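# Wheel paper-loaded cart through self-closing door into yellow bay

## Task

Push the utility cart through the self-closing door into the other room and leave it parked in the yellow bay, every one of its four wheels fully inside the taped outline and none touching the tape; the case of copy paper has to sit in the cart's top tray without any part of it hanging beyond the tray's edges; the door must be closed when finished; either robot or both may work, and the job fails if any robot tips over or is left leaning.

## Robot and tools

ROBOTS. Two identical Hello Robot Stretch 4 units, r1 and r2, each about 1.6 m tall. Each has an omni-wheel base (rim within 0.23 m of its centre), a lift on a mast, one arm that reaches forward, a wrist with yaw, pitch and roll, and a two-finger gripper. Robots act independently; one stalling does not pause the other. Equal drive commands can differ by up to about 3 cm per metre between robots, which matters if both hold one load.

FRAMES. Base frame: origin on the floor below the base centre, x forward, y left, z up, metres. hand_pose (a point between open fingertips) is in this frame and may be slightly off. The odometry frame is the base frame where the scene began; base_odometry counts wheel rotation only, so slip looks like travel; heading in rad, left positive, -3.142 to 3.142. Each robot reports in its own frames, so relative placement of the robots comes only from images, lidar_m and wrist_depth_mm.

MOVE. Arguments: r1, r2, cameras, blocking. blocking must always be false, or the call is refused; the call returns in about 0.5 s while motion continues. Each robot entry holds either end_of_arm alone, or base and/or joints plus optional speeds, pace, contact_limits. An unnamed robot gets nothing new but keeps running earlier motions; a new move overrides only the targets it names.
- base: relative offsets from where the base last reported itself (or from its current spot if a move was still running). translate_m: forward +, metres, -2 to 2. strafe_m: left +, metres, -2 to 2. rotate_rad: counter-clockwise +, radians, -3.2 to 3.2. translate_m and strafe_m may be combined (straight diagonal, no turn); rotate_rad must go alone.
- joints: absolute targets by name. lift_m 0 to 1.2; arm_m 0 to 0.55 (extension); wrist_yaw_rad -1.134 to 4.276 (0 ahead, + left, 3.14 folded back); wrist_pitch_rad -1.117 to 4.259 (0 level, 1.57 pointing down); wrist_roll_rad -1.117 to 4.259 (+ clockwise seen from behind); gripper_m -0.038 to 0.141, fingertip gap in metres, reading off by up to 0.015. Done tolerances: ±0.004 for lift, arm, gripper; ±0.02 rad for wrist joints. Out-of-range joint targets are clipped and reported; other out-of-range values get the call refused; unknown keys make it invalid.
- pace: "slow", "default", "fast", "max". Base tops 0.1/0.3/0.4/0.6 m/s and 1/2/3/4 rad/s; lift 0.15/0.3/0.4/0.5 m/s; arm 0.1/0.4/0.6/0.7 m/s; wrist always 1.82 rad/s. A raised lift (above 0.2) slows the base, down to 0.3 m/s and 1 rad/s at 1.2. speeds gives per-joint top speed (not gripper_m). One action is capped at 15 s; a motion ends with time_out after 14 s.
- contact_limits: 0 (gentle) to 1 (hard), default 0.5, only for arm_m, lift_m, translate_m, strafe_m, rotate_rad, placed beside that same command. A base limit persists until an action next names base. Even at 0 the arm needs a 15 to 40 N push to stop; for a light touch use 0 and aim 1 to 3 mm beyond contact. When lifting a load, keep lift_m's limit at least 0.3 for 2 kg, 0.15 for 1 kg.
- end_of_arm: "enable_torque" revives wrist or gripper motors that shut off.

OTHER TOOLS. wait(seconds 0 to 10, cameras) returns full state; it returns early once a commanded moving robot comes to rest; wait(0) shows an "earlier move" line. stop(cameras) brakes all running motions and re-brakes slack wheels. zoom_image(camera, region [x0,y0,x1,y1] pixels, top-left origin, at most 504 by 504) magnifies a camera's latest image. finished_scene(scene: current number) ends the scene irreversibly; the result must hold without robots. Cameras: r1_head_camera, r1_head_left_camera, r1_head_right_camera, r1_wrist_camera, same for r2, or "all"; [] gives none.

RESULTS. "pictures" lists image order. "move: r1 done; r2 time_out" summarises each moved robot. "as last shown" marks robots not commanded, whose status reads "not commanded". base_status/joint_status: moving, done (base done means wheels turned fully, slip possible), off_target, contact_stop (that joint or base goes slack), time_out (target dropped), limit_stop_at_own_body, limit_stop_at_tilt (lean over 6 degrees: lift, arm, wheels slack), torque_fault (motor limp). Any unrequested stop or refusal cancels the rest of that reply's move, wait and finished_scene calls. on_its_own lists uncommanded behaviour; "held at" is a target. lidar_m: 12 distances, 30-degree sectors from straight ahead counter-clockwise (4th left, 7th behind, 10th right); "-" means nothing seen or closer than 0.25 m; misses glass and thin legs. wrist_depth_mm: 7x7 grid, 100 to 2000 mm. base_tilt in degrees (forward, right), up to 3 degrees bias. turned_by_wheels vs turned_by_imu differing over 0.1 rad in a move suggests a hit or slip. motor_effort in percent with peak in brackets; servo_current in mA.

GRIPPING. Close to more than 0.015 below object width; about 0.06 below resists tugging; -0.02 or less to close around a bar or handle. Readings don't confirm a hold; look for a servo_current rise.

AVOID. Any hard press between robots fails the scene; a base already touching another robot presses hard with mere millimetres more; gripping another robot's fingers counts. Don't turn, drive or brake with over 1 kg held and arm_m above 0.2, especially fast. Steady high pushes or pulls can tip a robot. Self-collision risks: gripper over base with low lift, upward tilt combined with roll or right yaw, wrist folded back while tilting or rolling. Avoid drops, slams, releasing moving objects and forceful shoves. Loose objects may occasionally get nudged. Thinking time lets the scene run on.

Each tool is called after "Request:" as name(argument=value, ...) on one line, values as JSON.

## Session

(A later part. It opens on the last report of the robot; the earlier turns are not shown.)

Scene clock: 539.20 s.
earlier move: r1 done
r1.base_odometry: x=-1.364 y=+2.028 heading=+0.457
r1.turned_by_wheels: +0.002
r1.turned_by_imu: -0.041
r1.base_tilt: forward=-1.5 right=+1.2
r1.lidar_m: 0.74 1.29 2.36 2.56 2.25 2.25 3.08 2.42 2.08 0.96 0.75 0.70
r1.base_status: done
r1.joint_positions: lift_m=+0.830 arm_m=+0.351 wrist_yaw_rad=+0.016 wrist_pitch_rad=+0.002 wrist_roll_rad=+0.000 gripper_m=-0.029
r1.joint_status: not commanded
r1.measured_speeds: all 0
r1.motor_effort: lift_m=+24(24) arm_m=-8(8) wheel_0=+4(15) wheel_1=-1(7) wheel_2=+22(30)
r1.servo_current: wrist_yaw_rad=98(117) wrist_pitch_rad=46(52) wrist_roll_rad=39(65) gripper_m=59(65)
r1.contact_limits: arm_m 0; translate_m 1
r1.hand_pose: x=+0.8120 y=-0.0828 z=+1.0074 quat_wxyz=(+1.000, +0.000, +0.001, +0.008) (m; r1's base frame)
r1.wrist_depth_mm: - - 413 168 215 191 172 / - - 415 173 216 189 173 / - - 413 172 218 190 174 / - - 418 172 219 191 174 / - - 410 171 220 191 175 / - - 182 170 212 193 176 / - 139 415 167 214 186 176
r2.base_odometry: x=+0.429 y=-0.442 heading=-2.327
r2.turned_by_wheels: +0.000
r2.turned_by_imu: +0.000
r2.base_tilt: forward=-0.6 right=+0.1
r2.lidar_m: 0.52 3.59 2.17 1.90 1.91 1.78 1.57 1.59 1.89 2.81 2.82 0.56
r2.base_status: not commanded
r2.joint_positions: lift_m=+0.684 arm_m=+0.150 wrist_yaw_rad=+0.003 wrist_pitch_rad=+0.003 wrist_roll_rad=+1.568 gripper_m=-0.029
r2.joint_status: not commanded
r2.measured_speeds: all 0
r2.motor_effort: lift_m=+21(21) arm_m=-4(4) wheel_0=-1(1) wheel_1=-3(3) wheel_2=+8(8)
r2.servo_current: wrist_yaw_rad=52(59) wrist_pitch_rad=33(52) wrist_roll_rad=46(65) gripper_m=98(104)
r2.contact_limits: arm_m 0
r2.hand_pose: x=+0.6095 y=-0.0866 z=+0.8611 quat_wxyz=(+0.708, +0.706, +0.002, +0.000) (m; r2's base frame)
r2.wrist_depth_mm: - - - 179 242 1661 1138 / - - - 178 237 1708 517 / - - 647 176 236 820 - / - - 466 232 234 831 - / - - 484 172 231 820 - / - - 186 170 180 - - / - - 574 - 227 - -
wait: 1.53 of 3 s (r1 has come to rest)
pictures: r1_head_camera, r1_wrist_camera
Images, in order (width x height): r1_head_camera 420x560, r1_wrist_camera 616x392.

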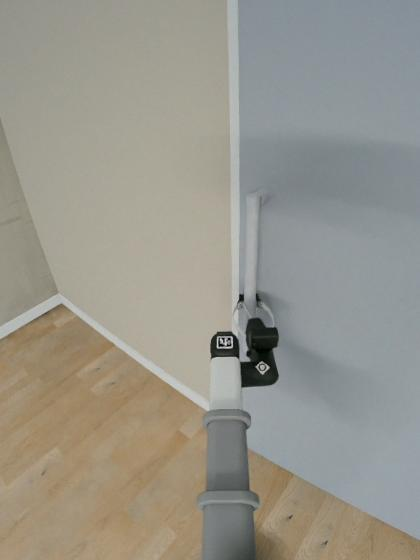

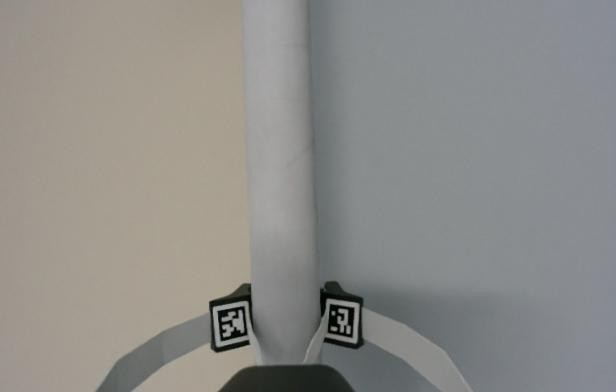

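Request:
move(blocking=false, r1={"base":{"translate_m":-0.14,"strafe_m":0.07},"pace":"slow","contact_limits":{"translate_m":1.0}}, cameras=[])

Request:
wait(seconds=4, cameras=["r1_wrist_camera","r1_head_camera"])

Scene clock: 548.77 s.
move: r1 moving
r1.base_odometry: x=-1.377 y=+2.028 heading=+0.459
r1.turned_by_wheels: +0.002
r1.turned_by_imu: +0.000
r1.base_tilt: forward=-1.4 right=+1.3
r1.lidar_m: 0.75 1.31 2.33 2.56 2.25 2.24 3.04 2.40 2.08 1.00 0.74 0.72
r1.base_status: translate_m moving; strafe_m moving
r1.joint_positions: lift_m=+0.830 arm_m=+0.351 wrist_yaw_rad=+0.016 wrist_pitch_rad=+0.002 wrist_roll_rad=+0.000 gripper_m=-0.029
r1.joint_status: not commanded
r1.measured_speeds: translate_m=-0.048 strafe_m=+0.025 rotate_rad=+0.000 lift_m=+0.000 arm_m=+0.000 wrist_yaw_rad=+0.000 wrist_pitch_rad=+0.000 wrist_roll_rad=+0.000
r1.motor_effort: lift_m=+24(24) arm_m=-8(8) wheel_0=+0(3) wheel_1=-3(5) wheel_2=+27(28)
r1.servo_current: wrist_yaw_rad=91(104) wrist_pitch_rad=33(46) wrist_roll_rad=39(52) gripper_m=59(59)
r1.contact_limits: arm_m 0; translate_m 1
r1.hand_pose: x=+0.8120 y=-0.0828 z=+1.0074 quat_wxyz=(+1.000, +0.000, +0.001, +0.008) (m; r1's base frame)
r1.wrist_depth_mm: - - 415 168 216 193 173 / - - 421 172 217 190 175 / - - 424 172 218 191 176 / - - 424 171 220 192 176 / - - 427 171 221 193 177 / - - 179 170 213 194 177 / - 139 176 167 215 188 177
r2: as last shown
r2.base_tilt: forward=-0.7 right=+0.1
r2.lidar_m: 0.51 3.57 2.18 1.89 1.91 1.76 1.58 1.58 1.89 2.81 2.84 0.58
r2.motor_effort: lift_m=+21(21) arm_m=-3(4) wheel_0=-1(1) wheel_1=-3(3) wheel_2=+8(8)
r2.servo_current: wrist_yaw_rad=52(52) wrist_pitch_rad=39(46) wrist_roll_rad=52(52) gripper_m=98(104)
r2.contact_limits: arm_m 0
r2.wrist_depth_mm: - - - 180 242 1618 1160 / - - - 178 238 1661 517 / - - 647 176 236 820 - / - - 469 232 234 831 - / - - 492 172 231 820 - / - - 186 170 180 - - / - - 574 - 227 - -
pictures: none
No camera images: "cameras" was empty.

Scene clock: 551.00 s.
earlier move: r1 done
r1.base_odometry: x=-1.520 y=+2.029 heading=+0.458
r1.turned_by_wheels: -0.001
r1.turned_by_imu: +0.001
r1.base_tilt: forward=-1.5 right=+1.3
r1.lidar_m: 0.74 1.50 2.36 2.58 2.10 2.09 3.04 2.39 2.36 1.15 0.83 0.77
r1.base_status: done
r1.joint_positions: lift_m=+0.830 arm_m=+0.351 wrist_yaw_rad=+0.016 wrist_pitch_rad=+0.002 wrist_roll_rad=+0.000 gripper_m=-0.029
r1.joint_status: not commanded
r1.measured_speeds: all 0
r1.motor_effort: lift_m=+24(24) arm_m=-8(8) wheel_0=-2(4) wheel_1=-4(6) wheel_2=+18(28)
r1.servo_current: wrist_yaw_rad=72(117) wrist_pitch_rad=46(46) wrist_roll_rad=65(72) gripper_m=59(65)
r1.contact_limits: arm_m 0; translate_m 1
r1.hand_pose: x=+0.8120 y=-0.0828 z=+1.0074 quat_wxyz=(+1.000, +0.000, +0.001, +0.008) (m; r1's base frame)
r1.wrist_depth_mm: - - 270 170 223 204 189 / - - 169 169 223 202 189 / - - - 168 224 204 190 / - - - 169 225 204 191 / - - - 168 226 204 191 / - - 179 168 220 205 192 / - 136 172 167 220 200 192
r2.base_odometry: x=+0.429 y=-0.442 heading=-2.327
r2.turned_by_wheels: +0.000
r2.turned_by_imu: +0.000
r2.base_tilt: forward=-0.7 right=+0.0
r2.lidar_m: 0.51 3.56 2.20 1.89 1.87 1.79 1.58 1.57 1.90 2.80 2.81 0.59
r2.base_status: not commanded
r2.joint_positions: lift_m=+0.684 arm_m=+0.150 wrist_yaw_rad=+0.003 wrist_pitch_rad=+0.003 wrist_roll_rad=+1.568 gripper_m=-0.029
r2.joint_status: not commanded
r2.measured_speeds: all 0
r2.motor_effort: lift_m=+21(21) arm_m=-3(4) wheel_0=-1(1) wheel_1=-3(4) wheel_2=+8(8)
r2.servo_current: wrist_yaw_rad=46(59) wrist_pitch_rad=46(46) wrist_roll_rad=46(65) gripper_m=98(104)
r2.contact_limits: arm_m 0
r2.hand_pose: x=+0.6095 y=-0.0866 z=+0.8611 quat_wxyz=(+0.708, +0.706, +0.002, +0.000) (m; r2's base frame)
r2.wrist_depth_mm: - - - 179 242 1661 1182 / - - - 178 239 1708 512 / - - 640 176 236 809 - / - - 466 232 233 831 - / - - 488 171 231 831 - / - - 186 170 180 - - / - - 574 - 227 - -
wait: 2.23 of 4 s (r1 has come to rest)
pictures: r1_head_camera, r1_wrist_camera
Images, in order (width x height): r1_head_camera 420x560, r1_wrist_camera 616x392.

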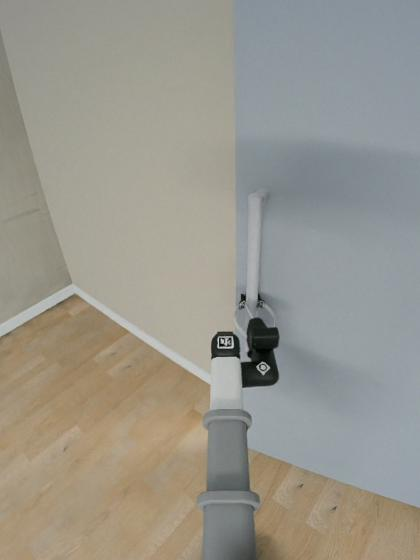

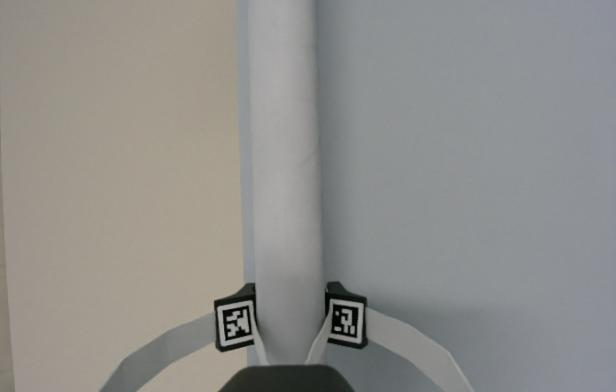

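Request:
move(blocking=false, r1={"base":{"translate_m":-0.213,"strafe_m":0.055},"pace":"slow","contact_limits":{"translate_m":1.0}}, cameras=[])

Request:
wait(seconds=5, cameras=["r1_wrist_camera","r1_head_camera"])

Scene clock: 558.60 s.
move: r1 moving
r1.base_odometry: x=-1.532 y=+2.027 heading=+0.459
r1.turned_by_wheels: +0.001
r1.turned_by_imu: +0.001
r1.base_tilt: forward=-1.5 right=+1.3
r1.lidar_m: 0.74 1.54 2.38 2.61 2.11 2.07 3.02 2.40 2.36 1.20 0.82 0.78
r1.base_status: translate_m moving; strafe_m moving
r1.joint_positions: lift_m=+0.830 arm_m=+0.351 wrist_yaw_rad=+0.016 wrist_pitch_rad=+0.002 wrist_roll_rad=+0.000 gripper_m=-0.029
r1.joint_status: not commanded
r1.measured_speeds: translate_m=-0.048 strafe_m=+0.014 rotate_rad=+0.002 lift_m=+0.000 arm_m=+0.000 wrist_yaw_rad=+0.000 wrist_pitch_rad=+0.000 wrist_roll_rad=+0.000
r1.motor_effort: lift_m=+24(24) arm_m=-8(8) wheel_0=-4(6) wheel_1=-4(7) wheel_2=+21(22)
r1.servo_current: wrist_yaw_rad=78(111) wrist_pitch_rad=46(46) wrist_roll_rad=52(59) gripper_m=59(59)
r1.contact_limits: arm_m 0; translate_m 1
r1.hand_pose: x=+0.8120 y=-0.0828 z=+1.0074 quat_wxyz=(+1.000, +0.000, +0.001, +0.008) (m; r1's base frame)
r1.wrist_depth_mm: - - 266 169 222 204 189 / - - 169 168 224 203 190 / - - - 168 225 204 190 / - - - 169 225 205 192 / - - - 168 226 206 192 / - - 179 168 220 206 193 / - 136 173 166 221 198 193
r2: as last shown
r2.base_tilt: forward=-0.7 right=+0.1
r2.lidar_m: 0.52 3.61 2.20 1.91 1.90 1.78 1.54 1.57 1.88 2.80 2.82 0.58
r2.motor_effort: lift_m=+21(21) arm_m=-3(4) wheel_0=+0(1) wheel_1=-3(3) wheel_2=+8(8)
r2.servo_current: wrist_yaw_rad=52(52) wrist_pitch_rad=39(46) wrist_roll_rad=52(59) gripper_m=98(104)
r2.contact_limits: arm_m 0
r2.wrist_depth_mm: - - - 179 242 1618 1160 / - - - 178 239 1661 517 / - - 647 176 236 809 - / - - 466 232 235 842 - / - - 492 172 231 831 - / - - 185 170 180 - - / - - 574 - 226 - -
pictures: none
No camera images: "cameras" was empty.

Scene clock: 561.53 s.
earlier move: r1 done
r1.base_odometry: x=-1.734 y=+1.984 heading=+0.459
r1.turned_by_wheels: -0.001
r1.turned_by_imu: +0.002
r1.base_tilt: forward=-1.5 right=+1.3
r1.lidar_m: 0.74 1.87 2.45 2.70 1.90 1.90 2.89 2.29 2.26 1.41 0.99 0.81
r1.base_status: done
r1.joint_positions: lift_m=+0.830 arm_m=+0.351 wrist_yaw_rad=+0.016 wrist_pitch_rad=+0.002 wrist_roll_rad=+0.000 gripper_m=-0.029
r1.joint_status: not commanded
r1.measured_speeds: all 0
r1.motor_effort: lift_m=+24(24) arm_m=-8(9) wheel_0=-3(6) wheel_1=-3(7) wheel_2=+13(24)
r1.servo_current: wrist_yaw_rad=85(111) wrist_pitch_rad=39(52) wrist_roll_rad=52(65) gripper_m=59(65)
r1.contact_limits: arm_m 0; translate_m 1
r1.hand_pose: x=+0.8120 y=-0.0828 z=+1.0074 quat_wxyz=(+1.000, +0.000, +0.001, +0.008) (m; r1's base frame)
r1.wrist_depth_mm: - - 254 164 231 220 211 / - - 255 165 231 220 214 / - - 257 166 233 221 213 / - - 256 166 234 223 213 / 1808 - 257 167 233 222 213 / 1756 - 182 167 231 223 214 / - 141 256 165 178 220 215
r2.base_odometry: x=+0.429 y=-0.442 heading=-2.327
r2.turned_by_wheels: +0.000
r2.turned_by_imu: +0.000
r2.base_tilt: forward=-0.7 right=+0.0
r2.lidar_m: 0.50 3.58 2.18 1.88 1.91 1.78 1.56 1.58 1.88 2.83 2.83 0.57
r2.base_status: not commanded
r2.joint_positions: lift_m=+0.684 arm_m=+0.150 wrist_yaw_rad=+0.003 wrist_pitch_rad=+0.003 wrist_roll_rad=+1.568 gripper_m=-0.029
r2.joint_status: not commanded
r2.measured_speeds: all 0
r2.motor_effort: lift_m=+21(21) arm_m=-3(4) wheel_0=-1(1) wheel_1=-3(3) wheel_2=+8(8)
r2.servo_current: wrist_yaw_rad=46(65) wrist_pitch_rad=39(52) wrist_roll_rad=59(59) gripper_m=98(111)
r2.contact_limits: arm_m 0
r2.hand_pose: x=+0.6095 y=-0.0866 z=+0.8611 quat_wxyz=(+0.708, +0.706, +0.002, +0.000) (m; r2's base frame)
r2.wrist_depth_mm: - - - 179 241 1576 1138 / - - - 178 239 1661 517 / - - 647 176 236 820 - / - - 466 233 233 831 - / - - 488 172 232 842 - / - - 186 169 179 - - / - - 574 - 227 - -
wait: 2.93 of 5 s (r1 has come to rest)
pictures: r1_head_camera, r1_wrist_camera
Images, in order (width x height): r1_head_camera 420x560, r1_wrist_camera 616x392.

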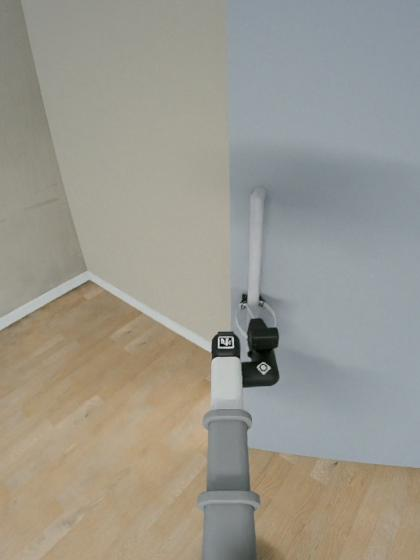

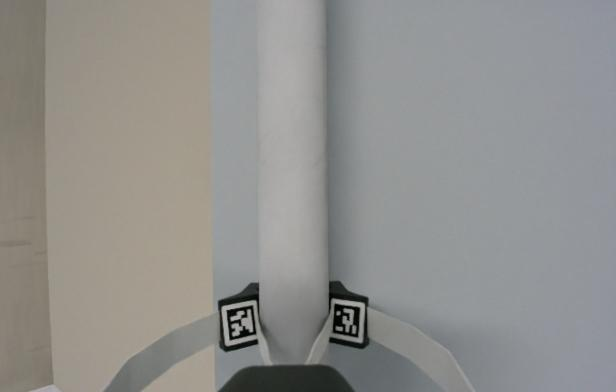

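Request:
move(blocking=false, r1={"base":{"translate_m":-0.234,"strafe_m":-0.013},"pace":"slow","contact_limits":{"translate_m":1.0}}, cameras=[])

Request:
wait(seconds=5, cameras=["r1_wrist_camera","r1_head_camera"])

Scene clock: 567.83 s.
move: r1 moving
r1.base_odometry: x=-1.745 y=+1.978 heading=+0.460
r1.turned_by_wheels: +0.001
r1.turned_by_imu: +0.001
r1.base_tilt: forward=-1.5 right=+1.3
r1.lidar_m: 0.75 1.89 2.46 2.71 1.90 1.89 2.90 2.30 2.25 1.43 1.01 0.80
r1.base_status: translate_m moving; strafe_m moving
r1.joint_positions: lift_m=+0.830 arm_m=+0.351 wrist_yaw_rad=+0.016 wrist_pitch_rad=+0.002 wrist_roll_rad=+0.000 gripper_m=-0.029
r1.joint_status: not commanded
r1.measured_speeds: translate_m=-0.049 strafe_m=-0.003 rotate_rad=+0.002 lift_m=+0.000 arm_m=+0.000 wrist_yaw_rad=+0.000 wrist_pitch_rad=+0.000 wrist_roll_rad=+0.000
r1.motor_effort: lift_m=+24(24) arm_m=-8(8) wheel_0=-2(7) wheel_1=-5(7) wheel_2=+19(19)
r1.servo_current: wrist_yaw_rad=91(104) wrist_pitch_rad=39(46) wrist_roll_rad=46(65) gripper_m=52(65)
r1.contact_limits: arm_m 0; translate_m 1
r1.hand_pose: x=+0.8120 y=-0.0828 z=+1.0074 quat_wxyz=(+1.000, +0.000, +0.001, +0.008) (m; r1's base frame)
r1.wrist_depth_mm: - - 253 165 231 220 213 / 1863 - 256 165 233 222 215 / 1921 - 256 165 233 222 215 / 1863 - 255 166 234 224 215 / 1808 - 257 167 235 223 216 / 1863 - 182 167 232 224 216 / - 142 255 165 177 220 216
r2: as last shown
r2.base_tilt: forward=-0.7 right=+0.1
r2.lidar_m: 0.53 3.59 2.17 1.91 1.91 1.79 1.57 1.56 1.89 2.81 2.81 0.58
r2.motor_effort: lift_m=+21(21) arm_m=-4(4) wheel_0=+0(1) wheel_1=-3(3) wheel_2=+8(8)
r2.servo_current: wrist_yaw_rad=46(59) wrist_pitch_rad=33(39) wrist_roll_rad=46(52) gripper_m=104(104)
r2.contact_limits: arm_m 0
r2.wrist_depth_mm: - - - 179 242 1661 1138 / - - - 177 239 1661 512 / - - 640 176 236 820 - / - - 466 232 234 820 - / - - 484 172 232 831 - / - - 186 169 180 - - / - - 574 - 226 - -
pictures: none
No camera images: "cameras" was empty.

Scene clock: 570.97 s.
earlier move: r1 done
r1.base_odometry: x=-1.938 y=+1.869 heading=+0.461
r1.turned_by_wheels: +0.001
r1.turned_by_imu: +0.005
r1.base_tilt: forward=-1.5 right=+1.2
r1.lidar_m: 0.74 2.18 2.60 2.86 1.73 1.79 2.68 2.16 2.11 1.63 1.23 0.85
r1.base_status: done
r1.joint_positions: lift_m=+0.830 arm_m=+0.351 wrist_yaw_rad=+0.016 wrist_pitch_rad=+0.002 wrist_roll_rad=+0.000 gripper_m=-0.029
r1.joint_status: not commanded
r1.measured_speeds: all 0
r1.motor_effort: lift_m=+24(24) arm_m=-8(9) wheel_0=+8(10) wheel_1=+0(7) wheel_2=+18(25)
r1.servo_current: wrist_yaw_rad=98(117) wrist_pitch_rad=39(52) wrist_roll_rad=52(65) gripper_m=59(72)
r1.contact_limits: arm_m 0; translate_m 1
r1.hand_pose: x=+0.8121 y=-0.0828 z=+1.0074 quat_wxyz=(+1.000, +0.000, +0.001, +0.008) (m; r1's base frame)
r1.wrist_depth_mm: - - 243 167 244 244 243 / - - 244 174 244 244 243 / - - 246 173 246 244 244 / - - 246 171 247 245 246 / - - 247 170 246 246 246 / - - 185 169 245 247 246 / - 148 247 165 180 247 247
r2.base_odometry: x=+0.429 y=-0.442 heading=-2.327
r2.turned_by_wheels: +0.000
r2.turned_by_imu: +0.000
r2.base_tilt: forward=-0.7 right=+0.0
r2.lidar_m: 0.51 3.59 2.18 1.90 1.92 1.81 1.57 1.56 1.90 2.82 2.81 0.56
r2.base_status: not commanded
r2.joint_positions: lift_m=+0.684 arm_m=+0.150 wrist_yaw_rad=+0.003 wrist_pitch_rad=+0.003 wrist_roll_rad=+1.568 gripper_m=-0.029
r2.joint_status: not commanded
r2.measured_speeds: all 0
r2.motor_effort: lift_m=+21(21) arm_m=-3(4) wheel_0=-1(1) wheel_1=-3(4) wheel_2=+8(9)
r2.servo_current: wrist_yaw_rad=46(65) wrist_pitch_rad=39(46) wrist_roll_rad=52(59) gripper_m=104(111)
r2.contact_limits: arm_m 0
r2.hand_pose: x=+0.6095 y=-0.0866 z=+0.8611 quat_wxyz=(+0.708, +0.706, +0.002, +0.000) (m; r2's base frame)
r2.wrist_depth_mm: - - - 179 242 1708 1160 / - - - 178 238 1661 512 / - - 647 176 236 798 - / - - 466 233 234 831 - / - - 488 172 231 842 - / - - 186 170 180 - - / - - 580 - 227 - -
wait: 3.13 of 5 s (r1 has come to rest)
pictures: r1_head_camera, r1_wrist_camera
Images, in order (width x height): r1_head_camera 420x560, r1_wrist_camera 616x392.

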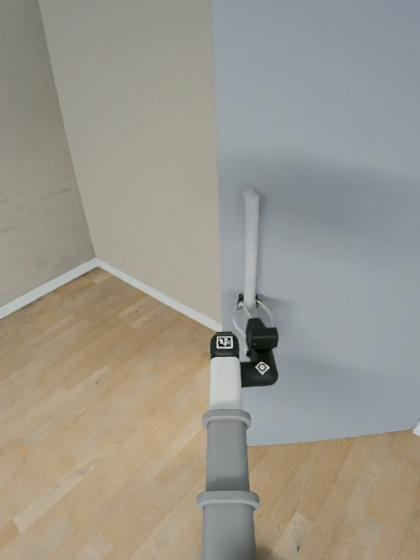

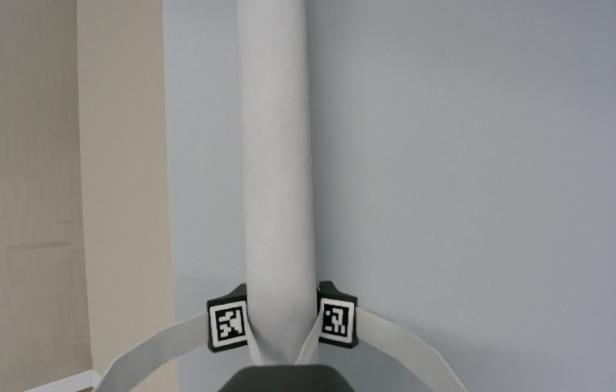

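Request:
move(blocking=false, r1={"base":{"translate_m":-0.21,"strafe_m":-0.06},"pace":"slow","contact_limits":{"translate_m":1.0}}, cameras=[])

Request:
wait(seconds=5, cameras=["r1_wrist_camera","r1_head_camera"])

Scene clock: 589.10 s.
move: r1 moving
r1.base_odometry: x=-1.948 y=+1.860 heading=+0.463
r1.turned_by_wheels: +0.002
r1.turned_by_imu: +0.002
r1.base_tilt: forward=-1.6 right=+1.3
r1.lidar_m: 0.75 2.19 2.62 2.86 1.75 4.47 2.68 2.12 2.08 1.63 1.24 0.84
r1.base_status: translate_m moving; strafe_m moving
r1.joint_positions: lift_m=+0.830 arm_m=+0.351 wrist_yaw_rad=+0.016 wrist_pitch_rad=+0.002 wrist_roll_rad=+0.000 gripper_m=-0.029
r1.joint_status: not commanded
r1.measured_speeds: translate_m=-0.049 strafe_m=-0.013 rotate_rad=+0.001 lift_m=+0.000 arm_m=+0.000 wrist_yaw_rad=+0.000 wrist_pitch_rad=+0.000 wrist_roll_rad=+0.000
r1.motor_effort: lift_m=+24(24) arm_m=-8(9) wheel_0=+5(7) wheel_1=-2(3) wheel_2=+22(23)
r1.servo_current: wrist_yaw_rad=85(98) wrist_pitch_rad=46(46) wrist_roll_rad=52(59) gripper_m=59(65)
r1.contact_limits: arm_m 0; translate_m 1
r1.hand_pose: x=+0.8121 y=-0.0828 z=+1.0074 quat_wxyz=(+1.000, +0.000, +0.001, +0.008) (m; r1's base frame)
r1.wrist_depth_mm: - - 243 167 243 244 244 / - - 244 175 245 246 245 / - - 244 173 246 245 244 / - - 245 171 246 246 246 / - - 247 170 246 247 247 / - - 185 169 248 247 247 / - 149 247 166 180 248 248
r2: as last shown
r2.base_tilt: forward=-0.6 right=+0.1
r2.lidar_m: 0.51 3.61 2.20 1.90 1.90 1.81 1.57 1.58 1.86 2.81 2.82 0.57
r2.motor_effort: lift_m=+21(21) arm_m=-3(4) wheel_0=-1(1) wheel_1=-3(3) wheel_2=+8(8)
r2.servo_current: wrist_yaw_rad=52(52) wrist_pitch_rad=46(52) wrist_roll_rad=46(52) gripper_m=104(111)
r2.contact_limits: arm_m 0
r2.wrist_depth_mm: - - - 180 242 1661 1160 / - - - 178 238 1661 517 / - - 640 176 236 798 - / - - 462 233 234 831 - / - - 484 172 231 842 - / - - 186 170 180 - - / - - 580 - 227 - -
pictures: none
No camera images: "cameras" was empty.

Scene clock: 592.03 s.
earlier move: r1 done
r1.base_odometry: x=-2.099 y=+1.722 heading=+0.464
r1.turned_by_wheels: +0.001
r1.turned_by_imu: +0.008
r1.base_tilt: forward=-1.6 right=+1.2
r1.lidar_m: 0.73 2.44 2.79 3.09 1.66 4.35 2.41 1.95 1.94 1.79 1.41 0.90
r1.base_status: done
r1.joint_positions: lift_m=+0.830 arm_m=+0.351 wrist_yaw_rad=+0.016 wrist_pitch_rad=+0.002 wrist_roll_rad=+0.000 gripper_m=-0.029
r1.joint_status: not commanded
r1.measured_speeds: all 0
r1.motor_effort: lift_m=+24(24) arm_m=-9(9) wheel_0=+12(16) wheel_1=+2(7) wheel_2=+21(26)
r1.servo_current: wrist_yaw_rad=91(117) wrist_pitch_rad=39(52) wrist_roll_rad=46(65) gripper_m=59(65)
r1.contact_limits: arm_m 0; translate_m 1
r1.hand_pose: x=+0.8121 y=-0.0828 z=+1.0074 quat_wxyz=(+1.000, +0.000, +0.001, +0.008) (m; r1's base frame)
r1.wrist_depth_mm: - 231 233 249 259 274 285 / - 231 233 169 259 276 289 / - 232 235 251 260 276 289 / - - 235 249 260 277 289 / - - 235 250 260 276 290 / - - 183 174 263 276 289 / - 154 236 172 147 278 291
r2.base_odometry: x=+0.429 y=-0.442 heading=-2.327
r2.turned_by_wheels: +0.000
r2.turned_by_imu: +0.000
r2.base_tilt: forward=-0.7 right=+0.0
r2.lidar_m: 0.53 3.58 2.19 1.89 1.91 1.75 1.57 1.57 1.88 2.80 2.83 0.58
r2.base_status: not commanded
r2.joint_positions: lift_m=+0.684 arm_m=+0.150 wrist_yaw_rad=+0.003 wrist_pitch_rad=+0.003 wrist_roll_rad=+1.568 gripper_m=-0.029
r2.joint_status: not commanded
r2.measured_speeds: all 0
r2.motor_effort: lift_m=+21(21) arm_m=-4(4) wheel_0=+0(1) wheel_1=-3(4) wheel_2=+8(9)
r2.servo_current: wrist_yaw_rad=46(59) wrist_pitch_rad=46(52) wrist_roll_rad=46(59) gripper_m=98(111)
r2.contact_limits: arm_m 0
r2.hand_pose: x=+0.6095 y=-0.0866 z=+0.8611 quat_wxyz=(+0.708, +0.706, +0.002, +0.000) (m; r2's base frame)
r2.wrist_depth_mm: - - - 180 242 1618 1160 / - - - 178 239 1661 517 / - - 647 176 236 809 - / - - 469 233 234 831 - / - - 488 172 232 831 - / - - 186 170 179 - - / - - 574 - 227 - -
wait: 2.93 of 5 s (r1 has come to rest)
pictures: r1_head_camera, r1_wrist_camera
Images, in order (width x height): r1_head_camera 420x560, r1_wrist_camera 616x392.

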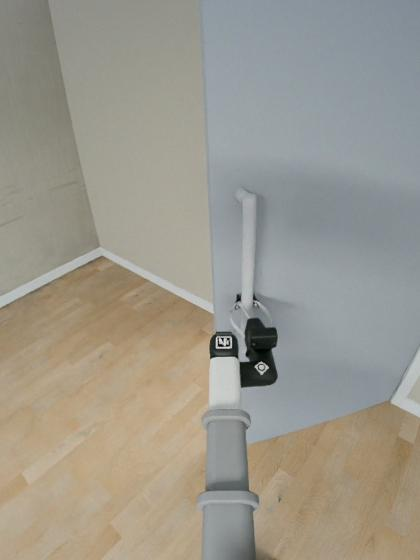

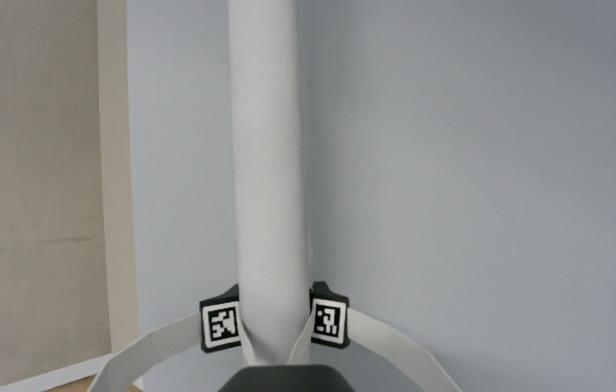

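Request:
move(blocking=false, r1={"base":{"translate_m":-0.207,"strafe_m":-0.1},"pace":"slow","contact_limits":{"translate_m":1.0}}, cameras=[])

Request:
wait(seconds=5, cameras=["r1_wrist_camera","r1_head_camera"])

Scene clock: 601.63 s.
move: r1 moving
r1.base_odometry: x=-2.107 y=+1.711 heading=+0.467
r1.turned_by_wheels: +0.003
r1.turned_by_imu: +0.003
r1.base_tilt: forward=-1.5 right=+1.3
r1.lidar_m: 0.74 2.46 2.80 3.08 1.66 4.36 2.41 1.94 1.93 1.77 1.40 0.90
r1.base_status: translate_m moving; strafe_m moving
r1.joint_positions: lift_m=+0.830 arm_m=+0.351 wrist_yaw_rad=+0.016 wrist_pitch_rad=+0.002 wrist_roll_rad=+0.000 gripper_m=-0.029
r1.joint_status: not commanded
r1.measured_speeds: translate_m=-0.049 strafe_m=-0.023 rotate_rad=+0.001 lift_m=+0.000 arm_m=+0.000 wrist_yaw_rad=+0.000 wrist_pitch_rad=+0.000 wrist_roll_rad=+0.000
r1.motor_effort: lift_m=+24(24) arm_m=-9(9) wheel_0=+12(12) wheel_1=+0(3) wheel_2=+23(25)
r1.servo_current: wrist_yaw_rad=85(104) wrist_pitch_rad=39(46) wrist_roll_rad=52(65) gripper_m=52(65)
r1.contact_limits: arm_m 0; translate_m 1
r1.hand_pose: x=+0.8121 y=-0.0828 z=+1.0074 quat_wxyz=(+1.000, +0.000, +0.001, +0.008) (m; r1's base frame)
r1.wrist_depth_mm: - 231 233 251 262 274 289 / - 232 232 169 263 277 290 / - 231 236 251 262 278 291 / - - 235 251 264 277 293 / - - 236 176 263 278 291 / - - 182 174 262 278 291 / - 153 235 172 147 282 294
r2: as last shown
r2.base_tilt: forward=-0.7 right=+0.1
r2.lidar_m: 0.52 3.61 2.19 1.89 1.89 1.81 1.56 1.57 1.88 2.82 2.84 0.56
r2.motor_effort: lift_m=+21(21) arm_m=-3(4) wheel_0=-1(1) wheel_1=-3(3) wheel_2=+8(8)
r2.servo_current: wrist_yaw_rad=39(52) wrist_pitch_rad=46(46) wrist_roll_rad=39(65) gripper_m=104(104)
r2.contact_limits: arm_m 0
r2.wrist_depth_mm: - - - 179 242 1618 1118 / - - - 178 238 1661 521 / - - 640 176 236 809 - / - - 469 233 234 831 - / - - 488 172 230 820 - / - - 186 169 180 - - / - - 569 - 227 - -
pictures: none
No camera images: "cameras" was empty.

Scene clock: 604.60 s.
earlier move: r1 done
r1.base_odometry: x=-2.238 y=+1.540 heading=+0.466
r1.turned_by_wheels: +0.000
r1.turned_by_imu: +0.005
r1.base_tilt: forward=-1.5 right=+1.2
r1.lidar_m: 0.72 2.63 2.98 3.32 1.63 4.24 2.18 1.74 1.74 1.86 1.52 0.97
r1.base_status: done
r1.joint_positions: lift_m=+0.830 arm_m=+0.351 wrist_yaw_rad=+0.016 wrist_pitch_rad=+0.002 wrist_roll_rad=+0.000 gripper_m=-0.029
r1.joint_status: not commanded
r1.measured_speeds: all 0
r1.motor_effort: lift_m=+24(24) arm_m=-7(9) wheel_0=+10(16) wheel_1=+3(5) wheel_2=+16(25)
r1.servo_current: wrist_yaw_rad=104(111) wrist_pitch_rad=39(52) wrist_roll_rad=46(65) gripper_m=59(65)
r1.contact_limits: arm_m 0; translate_m 1
r1.hand_pose: x=+0.8119 y=-0.0828 z=+1.0074 quat_wxyz=(+1.000, +0.000, +0.001, +0.008) (m; r1's base frame)
r1.wrist_depth_mm: - 215 224 263 290 329 377 / - 212 224 263 290 330 375 / - 216 226 262 289 329 375 / - 216 227 166 289 329 375 / - 215 227 173 287 329 373 / - 215 183 172 289 329 375 / - 153 224 170 147 338 377
r2.base_odometry: x=+0.429 y=-0.442 heading=-2.327
r2.turned_by_wheels: +0.000
r2.turned_by_imu: +0.000
r2.base_tilt: forward=-0.7 right=+0.1
r2.lidar_m: 0.51 3.61 2.21 1.87 1.92 1.78 1.57 1.58 1.91 2.80 2.83 0.59
r2.base_status: not commanded
r2.joint_positions: lift_m=+0.684 arm_m=+0.150 wrist_yaw_rad=+0.003 wrist_pitch_rad=+0.003 wrist_roll_rad=+1.568 gripper_m=-0.029
r2.joint_status: not commanded
r2.measured_speeds: all 0
r2.motor_effort: lift_m=+21(21) arm_m=-3(4) wheel_0=+0(1) wheel_1=-3(4) wheel_2=+8(9)
r2.servo_current: wrist_yaw_rad=46(59) wrist_pitch_rad=39(52) wrist_roll_rad=46(65) gripper_m=98(111)
r2.contact_limits: arm_m 0
r2.hand_pose: x=+0.6095 y=-0.0866 z=+0.8611 quat_wxyz=(+0.708, +0.706, +0.002, +0.000) (m; r2's base frame)
r2.wrist_depth_mm: - - - 179 242 1661 1138 / - - - 178 238 1661 517 / - - 640 176 236 798 - / - - 466 233 235 842 - / - - 484 172 231 842 - / - - 186 169 179 - - / - - 569 - 228 - -
wait: 2.97 of 5 s (r1 has come to rest)
pictures: r1_head_camera, r1_wrist_camera
Images, in order (width x height): r1_head_camera 420x560, r1_wrist_camera 616x392.

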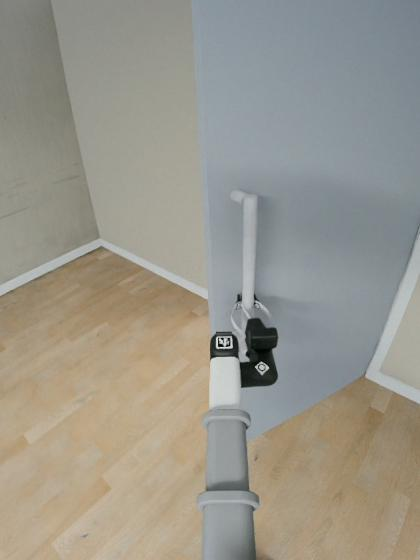

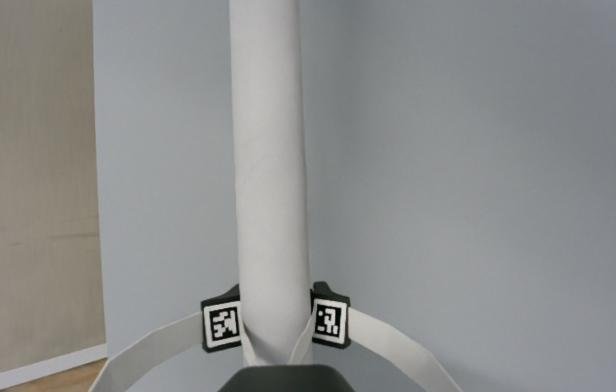

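Request:
move(blocking=false, r1={"base":{"translate_m":-0.191,"strafe_m":-0.17},"pace":"slow","contact_limits":{"translate_m":1.0}}, cameras=[])

Request:
wait(seconds=5, cameras=["r1_wrist_camera","r1_head_camera"])

Scene clock: 611.57 s.
move: r1 moving
r1.base_odometry: x=-2.243 y=+1.528 heading=+0.469
r1.turned_by_wheels: +0.003
r1.turned_by_imu: +0.003
r1.base_tilt: forward=-1.6 right=+1.2
r1.lidar_m: 0.74 2.63 3.01 3.33 1.64 4.27 2.17 1.75 1.72 1.88 1.53 0.95
r1.base_status: translate_m moving; strafe_m moving
r1.joint_positions: lift_m=+0.830 arm_m=+0.351 wrist_yaw_rad=+0.016 wrist_pitch_rad=+0.002 wrist_roll_rad=+0.000 gripper_m=-0.029
r1.joint_status: not commanded
r1.measured_speeds: translate_m=-0.039 strafe_m=-0.033 rotate_rad=-0.002 lift_m=+0.000 arm_m=+0.000 wrist_yaw_rad=+0.000 wrist_pitch_rad=+0.000 wrist_roll_rad=+0.000
r1.motor_effort: lift_m=+24(24) arm_m=-7(7) wheel_0=+18(18) wheel_1=+2(3) wheel_2=+20(21)
r1.servo_current: wrist_yaw_rad=91(104) wrist_pitch_rad=46(46) wrist_roll_rad=52(59) gripper_m=59(59)
r1.contact_limits: arm_m 0; translate_m 1
r1.hand_pose: x=+0.8119 y=-0.0828 z=+1.0074 quat_wxyz=(+1.000, +0.000, +0.001, +0.008) (m; r1's base frame)
r1.wrist_depth_mm: - 214 224 263 290 332 377 / - 212 226 262 291 330 377 / - 216 227 262 290 332 377 / - 214 228 166 290 329 377 / - 215 227 173 289 330 377 / - 215 182 172 290 330 377 / - 153 224 176 147 338 379
r2: as last shown
r2.lidar_m: 0.52 3.60 2.19 1.92 1.91 1.80 1.57 1.57 1.89 2.82 2.83 0.55
r2.motor_effort: lift_m=+21(21) arm_m=-3(4) wheel_0=-1(1) wheel_1=-3(4) wheel_2=+9(9)
r2.servo_current: wrist_yaw_rad=46(52) wrist_pitch_rad=46(52) wrist_roll_rad=39(52) gripper_m=98(104)
r2.contact_limits: arm_m 0
r2.wrist_depth_mm: - - - 180 241 1618 1160 / - - - 178 239 1661 521 / - - 640 176 236 809 - / - - 466 232 233 842 - / - - 488 172 231 831 - / - - 186 169 180 - - / - - 580 - 227 - -
pictures: none
No camera images: "cameras" was empty.

Scene clock: 614.87 s.
earlier move: r1 done
r1.base_odometry: x=-2.332 y=+1.302 heading=+0.469
r1.turned_by_wheels: +0.000
r1.turned_by_imu: +0.011
r1.base_tilt: forward=-1.6 right=+1.2
r1.lidar_m: 0.72 2.72 3.25 1.81 1.72 3.49 1.82 1.49 1.48 1.62 1.54 1.08
r1.base_status: done
r1.joint_positions: lift_m=+0.830 arm_m=+0.351 wrist_yaw_rad=+0.016 wrist_pitch_rad=+0.002 wrist_roll_rad=+0.000 gripper_m=-0.029
r1.joint_status: not commanded
r1.measured_speeds: all 0
r1.motor_effort: lift_m=+24(24) arm_m=-4(7) wheel_0=+19(27) wheel_1=+6(7) wheel_2=+15(23)
r1.servo_current: wrist_yaw_rad=85(117) wrist_pitch_rad=39(52) wrist_roll_rad=46(72) gripper_m=59(65)
r1.contact_limits: arm_m 0; translate_m 1
r1.hand_pose: x=+0.8117 y=-0.0828 z=+1.0074 quat_wxyz=(+1.000, +0.000, +0.001, +0.008) (m; r1's base frame)
r1.wrist_depth_mm: 191 203 167 286 340 442 - / 193 203 167 285 342 445 - / 198 204 220 287 338 442 559 / 203 203 220 286 340 436 559 / - 203 220 285 342 439 559 / - 199 178 178 338 439 569 / - 159 219 177 155 466 -
r2.base_odometry: x=+0.429 y=-0.442 heading=-2.327
r2.turned_by_wheels: +0.000
r2.turned_by_imu: +0.000
r2.base_tilt: forward=-0.7 right=+0.1
r2.lidar_m: 0.53 3.59 2.20 1.90 1.91 1.80 1.56 1.58 1.88 2.80 2.81 0.57
r2.base_status: not commanded
r2.joint_positions: lift_m=+0.684 arm_m=+0.150 wrist_yaw_rad=+0.003 wrist_pitch_rad=+0.003 wrist_roll_rad=+1.568 gripper_m=-0.029
r2.joint_status: not commanded
r2.measured_speeds: all 0
r2.motor_effort: lift_m=+21(21) arm_m=-3(4) wheel_0=-1(1) wheel_1=-3(4) wheel_2=+8(9)
r2.servo_current: wrist_yaw_rad=52(59) wrist_pitch_rad=39(52) wrist_roll_rad=46(59) gripper_m=104(111)
r2.contact_limits: arm_m 0
r2.hand_pose: x=+0.6095 y=-0.0866 z=+0.8611 quat_wxyz=(+0.708, +0.706, +0.002, +0.000) (m; r2's base frame)
r2.wrist_depth_mm: - - - 180 241 1661 1160 / - - - 178 239 1708 517 / - - 647 176 236 798 - / - - 462 231 234 831 - / - - 488 172 231 820 - / - - 186 170 180 - - / - - 574 - 227 - -
wait: 3.30 of 5 s (r1 has come to rest)
pictures: r1_head_camera, r1_wrist_camera
Images, in order (width x height): r1_head_camera 420x560, r1_wrist_camera 616x392.

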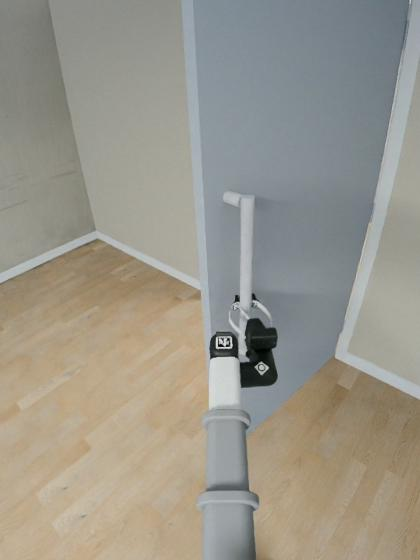

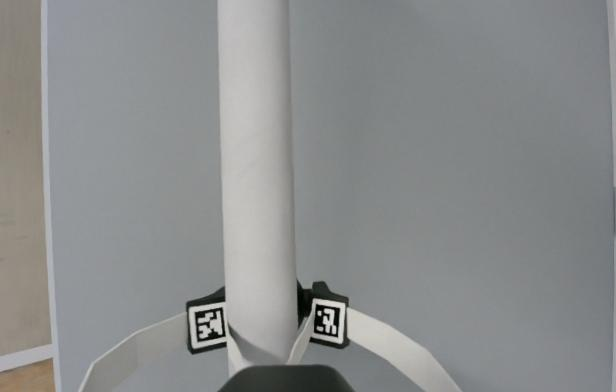

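Request:
move(blocking=false, r1={"base":{"translate_m":-0.082,"strafe_m":-0.095},"pace":"slow","contact_limits":{"translate_m":1.0}}, cameras=[])

Request:
wait(seconds=4)

Scene clock: 622.23 s.
move: r1 moving
r1.base_odometry: x=-2.335 y=+1.290 heading=+0.472
r1.turned_by_wheels: +0.003
r1.turned_by_imu: +0.003
r1.base_tilt: forward=-1.6 right=+1.2
r1.lidar_m: 0.73 2.74 3.25 1.81 1.71 3.47 1.77 1.47 1.45 1.66 1.54 1.10
r1.base_status: translate_m moving; strafe_m moving
r1.joint_positions: lift_m=+0.830 arm_m=+0.351 wrist_yaw_rad=+0.016 wrist_pitch_rad=+0.002 wrist_roll_rad=+0.000 gripper_m=-0.029
r1.joint_status: not commanded
r1.measured_speeds: translate_m=-0.033 strafe_m=-0.038 rotate_rad=+0.003 lift_m=+0.000 arm_m=+0.000 wrist_yaw_rad=+0.000 wrist_pitch_rad=+0.000 wrist_roll_rad=+0.000
r1.motor_effort: lift_m=+24(24) arm_m=-5(5) wheel_0=+21(22) wheel_1=+1(5) wheel_2=+17(20)
r1.servo_current: wrist_yaw_rad=91(111) wrist_pitch_rad=39(46) wrist_roll_rad=59(59) gripper_m=59(65)
r1.contact_limits: arm_m 0; translate_m 1
r1.hand_pose: x=+0.8117 y=-0.0828 z=+1.0074 quat_wxyz=(+1.000, +0.000, +0.001, +0.008) (m; r1's base frame)
r1.wrist_depth_mm: 194 202 220 287 342 452 - / 196 202 220 286 343 449 - / 199 203 220 285 340 445 - / 206 203 220 285 342 442 - / - 202 220 286 343 442 - / - 202 180 178 342 445 - / - 158 219 177 155 466 -
r2: as last shown
r2.base_tilt: forward=-0.7 right=+0.0
r2.lidar_m: 0.51 3.62 2.19 1.88 1.91 1.80 1.57 1.58 1.86 2.80 2.81 0.57
r2.motor_effort: lift_m=+21(21) arm_m=-4(4) wheel_0=-1(1) wheel_1=-3(3) wheel_2=+8(8)
r2.servo_current: wrist_yaw_rad=39(59) wrist_pitch_rad=39(39) wrist_roll_rad=39(59) gripper_m=104(111)
r2.contact_limits: arm_m 0
r2.wrist_depth_mm: - - - 179 241 1618 1160 / - - - 178 237 1708 521 / - - 647 176 236 820 - / - - 462 233 233 842 - / - - 492 172 231 831 - / - - 186 169 180 - - / - - 574 - 226 - -
pictures: none
No camera images: "cameras" was empty.

Scene clock: 624.27 s.
earlier move: r1 done
r1.base_odometry: x=-2.362 y=+1.180 heading=+0.472
r1.turned_by_wheels: +0.000
r1.turned_by_imu: +0.001
r1.base_tilt: forward=-1.6 right=+1.2
r1.lidar_m: 0.71 2.75 3.36 1.81 1.77 3.22 1.68 1.34 1.36 1.53 1.55 1.21
r1.base_status: done
r1.joint_positions: lift_m=+0.830 arm_m=+0.351 wrist_yaw_rad=+0.016 wrist_pitch_rad=+0.002 wrist_roll_rad=+0.000 gripper_m=-0.029
r1.joint_status: not commanded
r1.measured_speeds: all 0
r1.motor_effort: lift_m=+24(24) arm_m=-4(5) wheel_0=+19(23) wheel_1=+4(8) wheel_2=+12(21)
r1.servo_current: wrist_yaw_rad=98(111) wrist_pitch_rad=39(52) wrist_roll_rad=39(65) gripper_m=52(65)
r1.contact_limits: arm_m 0; translate_m 1
r1.hand_pose: x=+0.8117 y=-0.0828 z=+1.0074 quat_wxyz=(+1.000, +0.000, +0.001, +0.008) (m; r1's base frame)
r1.wrist_depth_mm: 177 198 219 306 384 500 - / 172 197 219 304 382 530 - / 177 198 219 301 382 525 - / 177 198 218 303 382 492 - / 177 197 218 301 382 496 - / 180 196 179 178 379 525 - / 179 157 179 177 155 - -
r2.base_odometry: x=+0.429 y=-0.442 heading=-2.327
r2.turned_by_wheels: +0.000
r2.turned_by_imu: +0.000
r2.base_tilt: forward=-0.7 right=+0.1
r2.lidar_m: 0.52 3.63 2.16 1.88 1.93 1.80 1.56 1.56 1.91 2.81 2.81 0.56
r2.base_status: not commanded
r2.joint_positions: lift_m=+0.684 arm_m=+0.150 wrist_yaw_rad=+0.003 wrist_pitch_rad=+0.003 wrist_roll_rad=+1.568 gripper_m=-0.029
r2.joint_status: not commanded
r2.measured_speeds: all 0
r2.motor_effort: lift_m=+21(21) arm_m=-4(4) wheel_0=+0(1) wheel_1=-3(4) wheel_2=+8(8)
r2.servo_current: wrist_yaw_rad=52(59) wrist_pitch_rad=39(46) wrist_roll_rad=39(59) gripper_m=98(111)
r2.contact_limits: arm_m 0
r2.hand_pose: x=+0.6095 y=-0.0866 z=+0.8611 quat_wxyz=(+0.708, +0.706, +0.002, +0.000) (m; r2's base frame)
r2.wrist_depth_mm: - - - 179 242 1618 1138 / - - - 178 238 1661 512 / - - 640 176 236 809 - / - - 462 232 235 831 - / - - 492 171 231 831 - / - - 186 169 180 - - / - - 580 - 227 - -
wait: 2.03 of 4 s (r1 has come to rest)
pictures: r1_head_camera, r1_head_left_camera, r1_head_right_camera, r1_wrist_camera, r2_head_camera, r2_head_left_camera, r2_head_right_camera, r2_wrist_camera
Images, in order (width x height): r1_head_camera 420x560, r1_head_left_camera 420x672, r1_head_right_camera 420x672, r1_wrist_camera 616x392, r2_head_camera 420x560, r2_head_left_camera 420x672, r2_head_right_camera 420x672, r2_wrist_camera 616x392.

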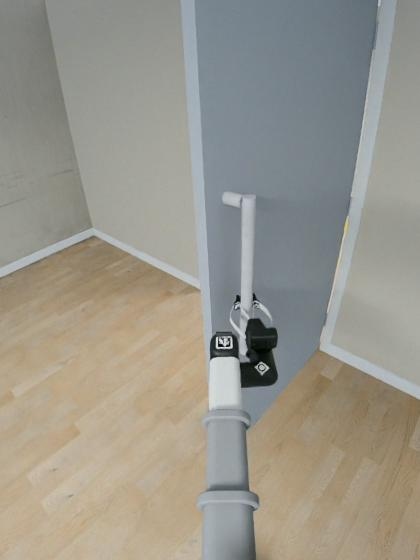

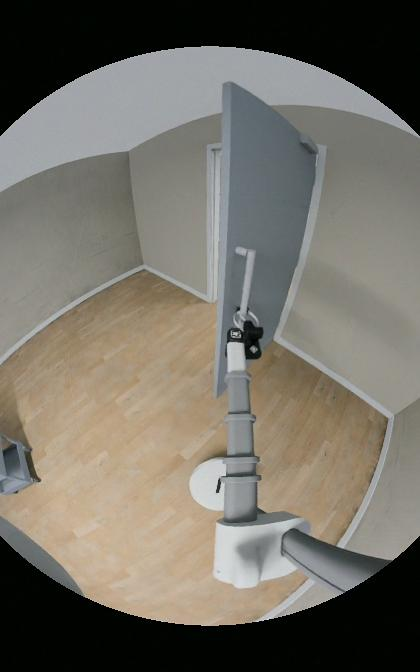

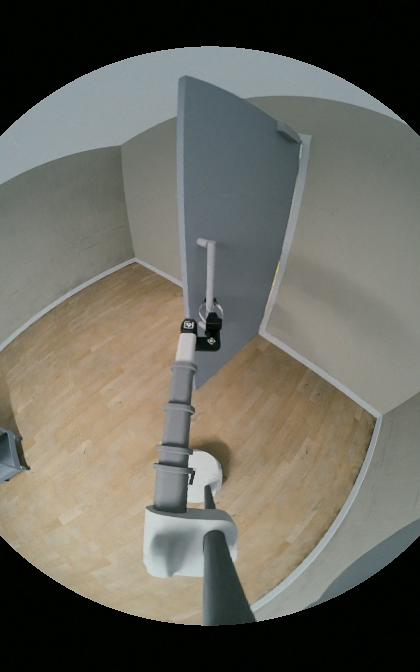

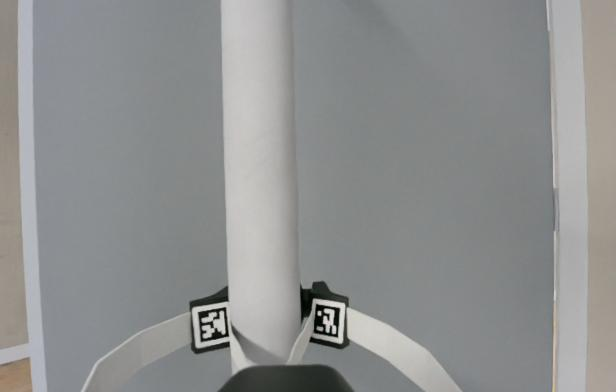

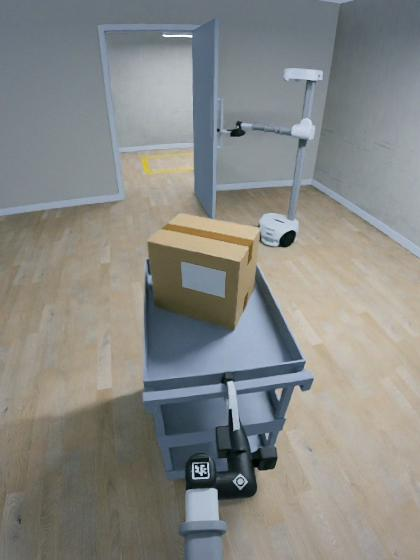

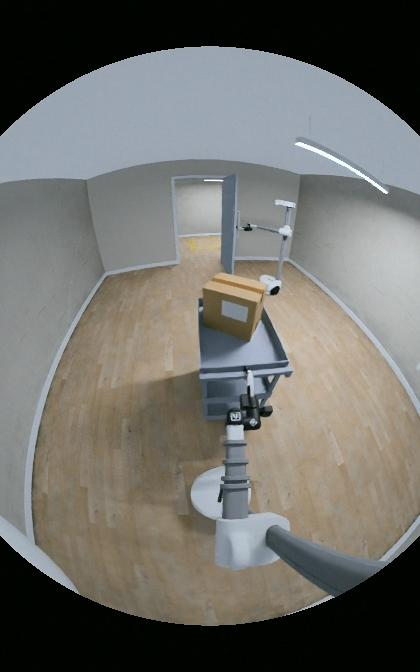

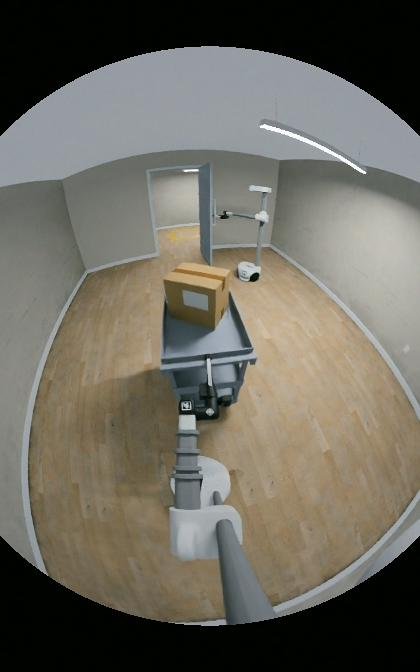

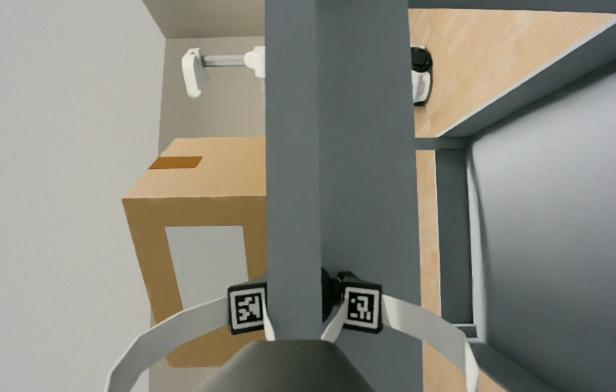

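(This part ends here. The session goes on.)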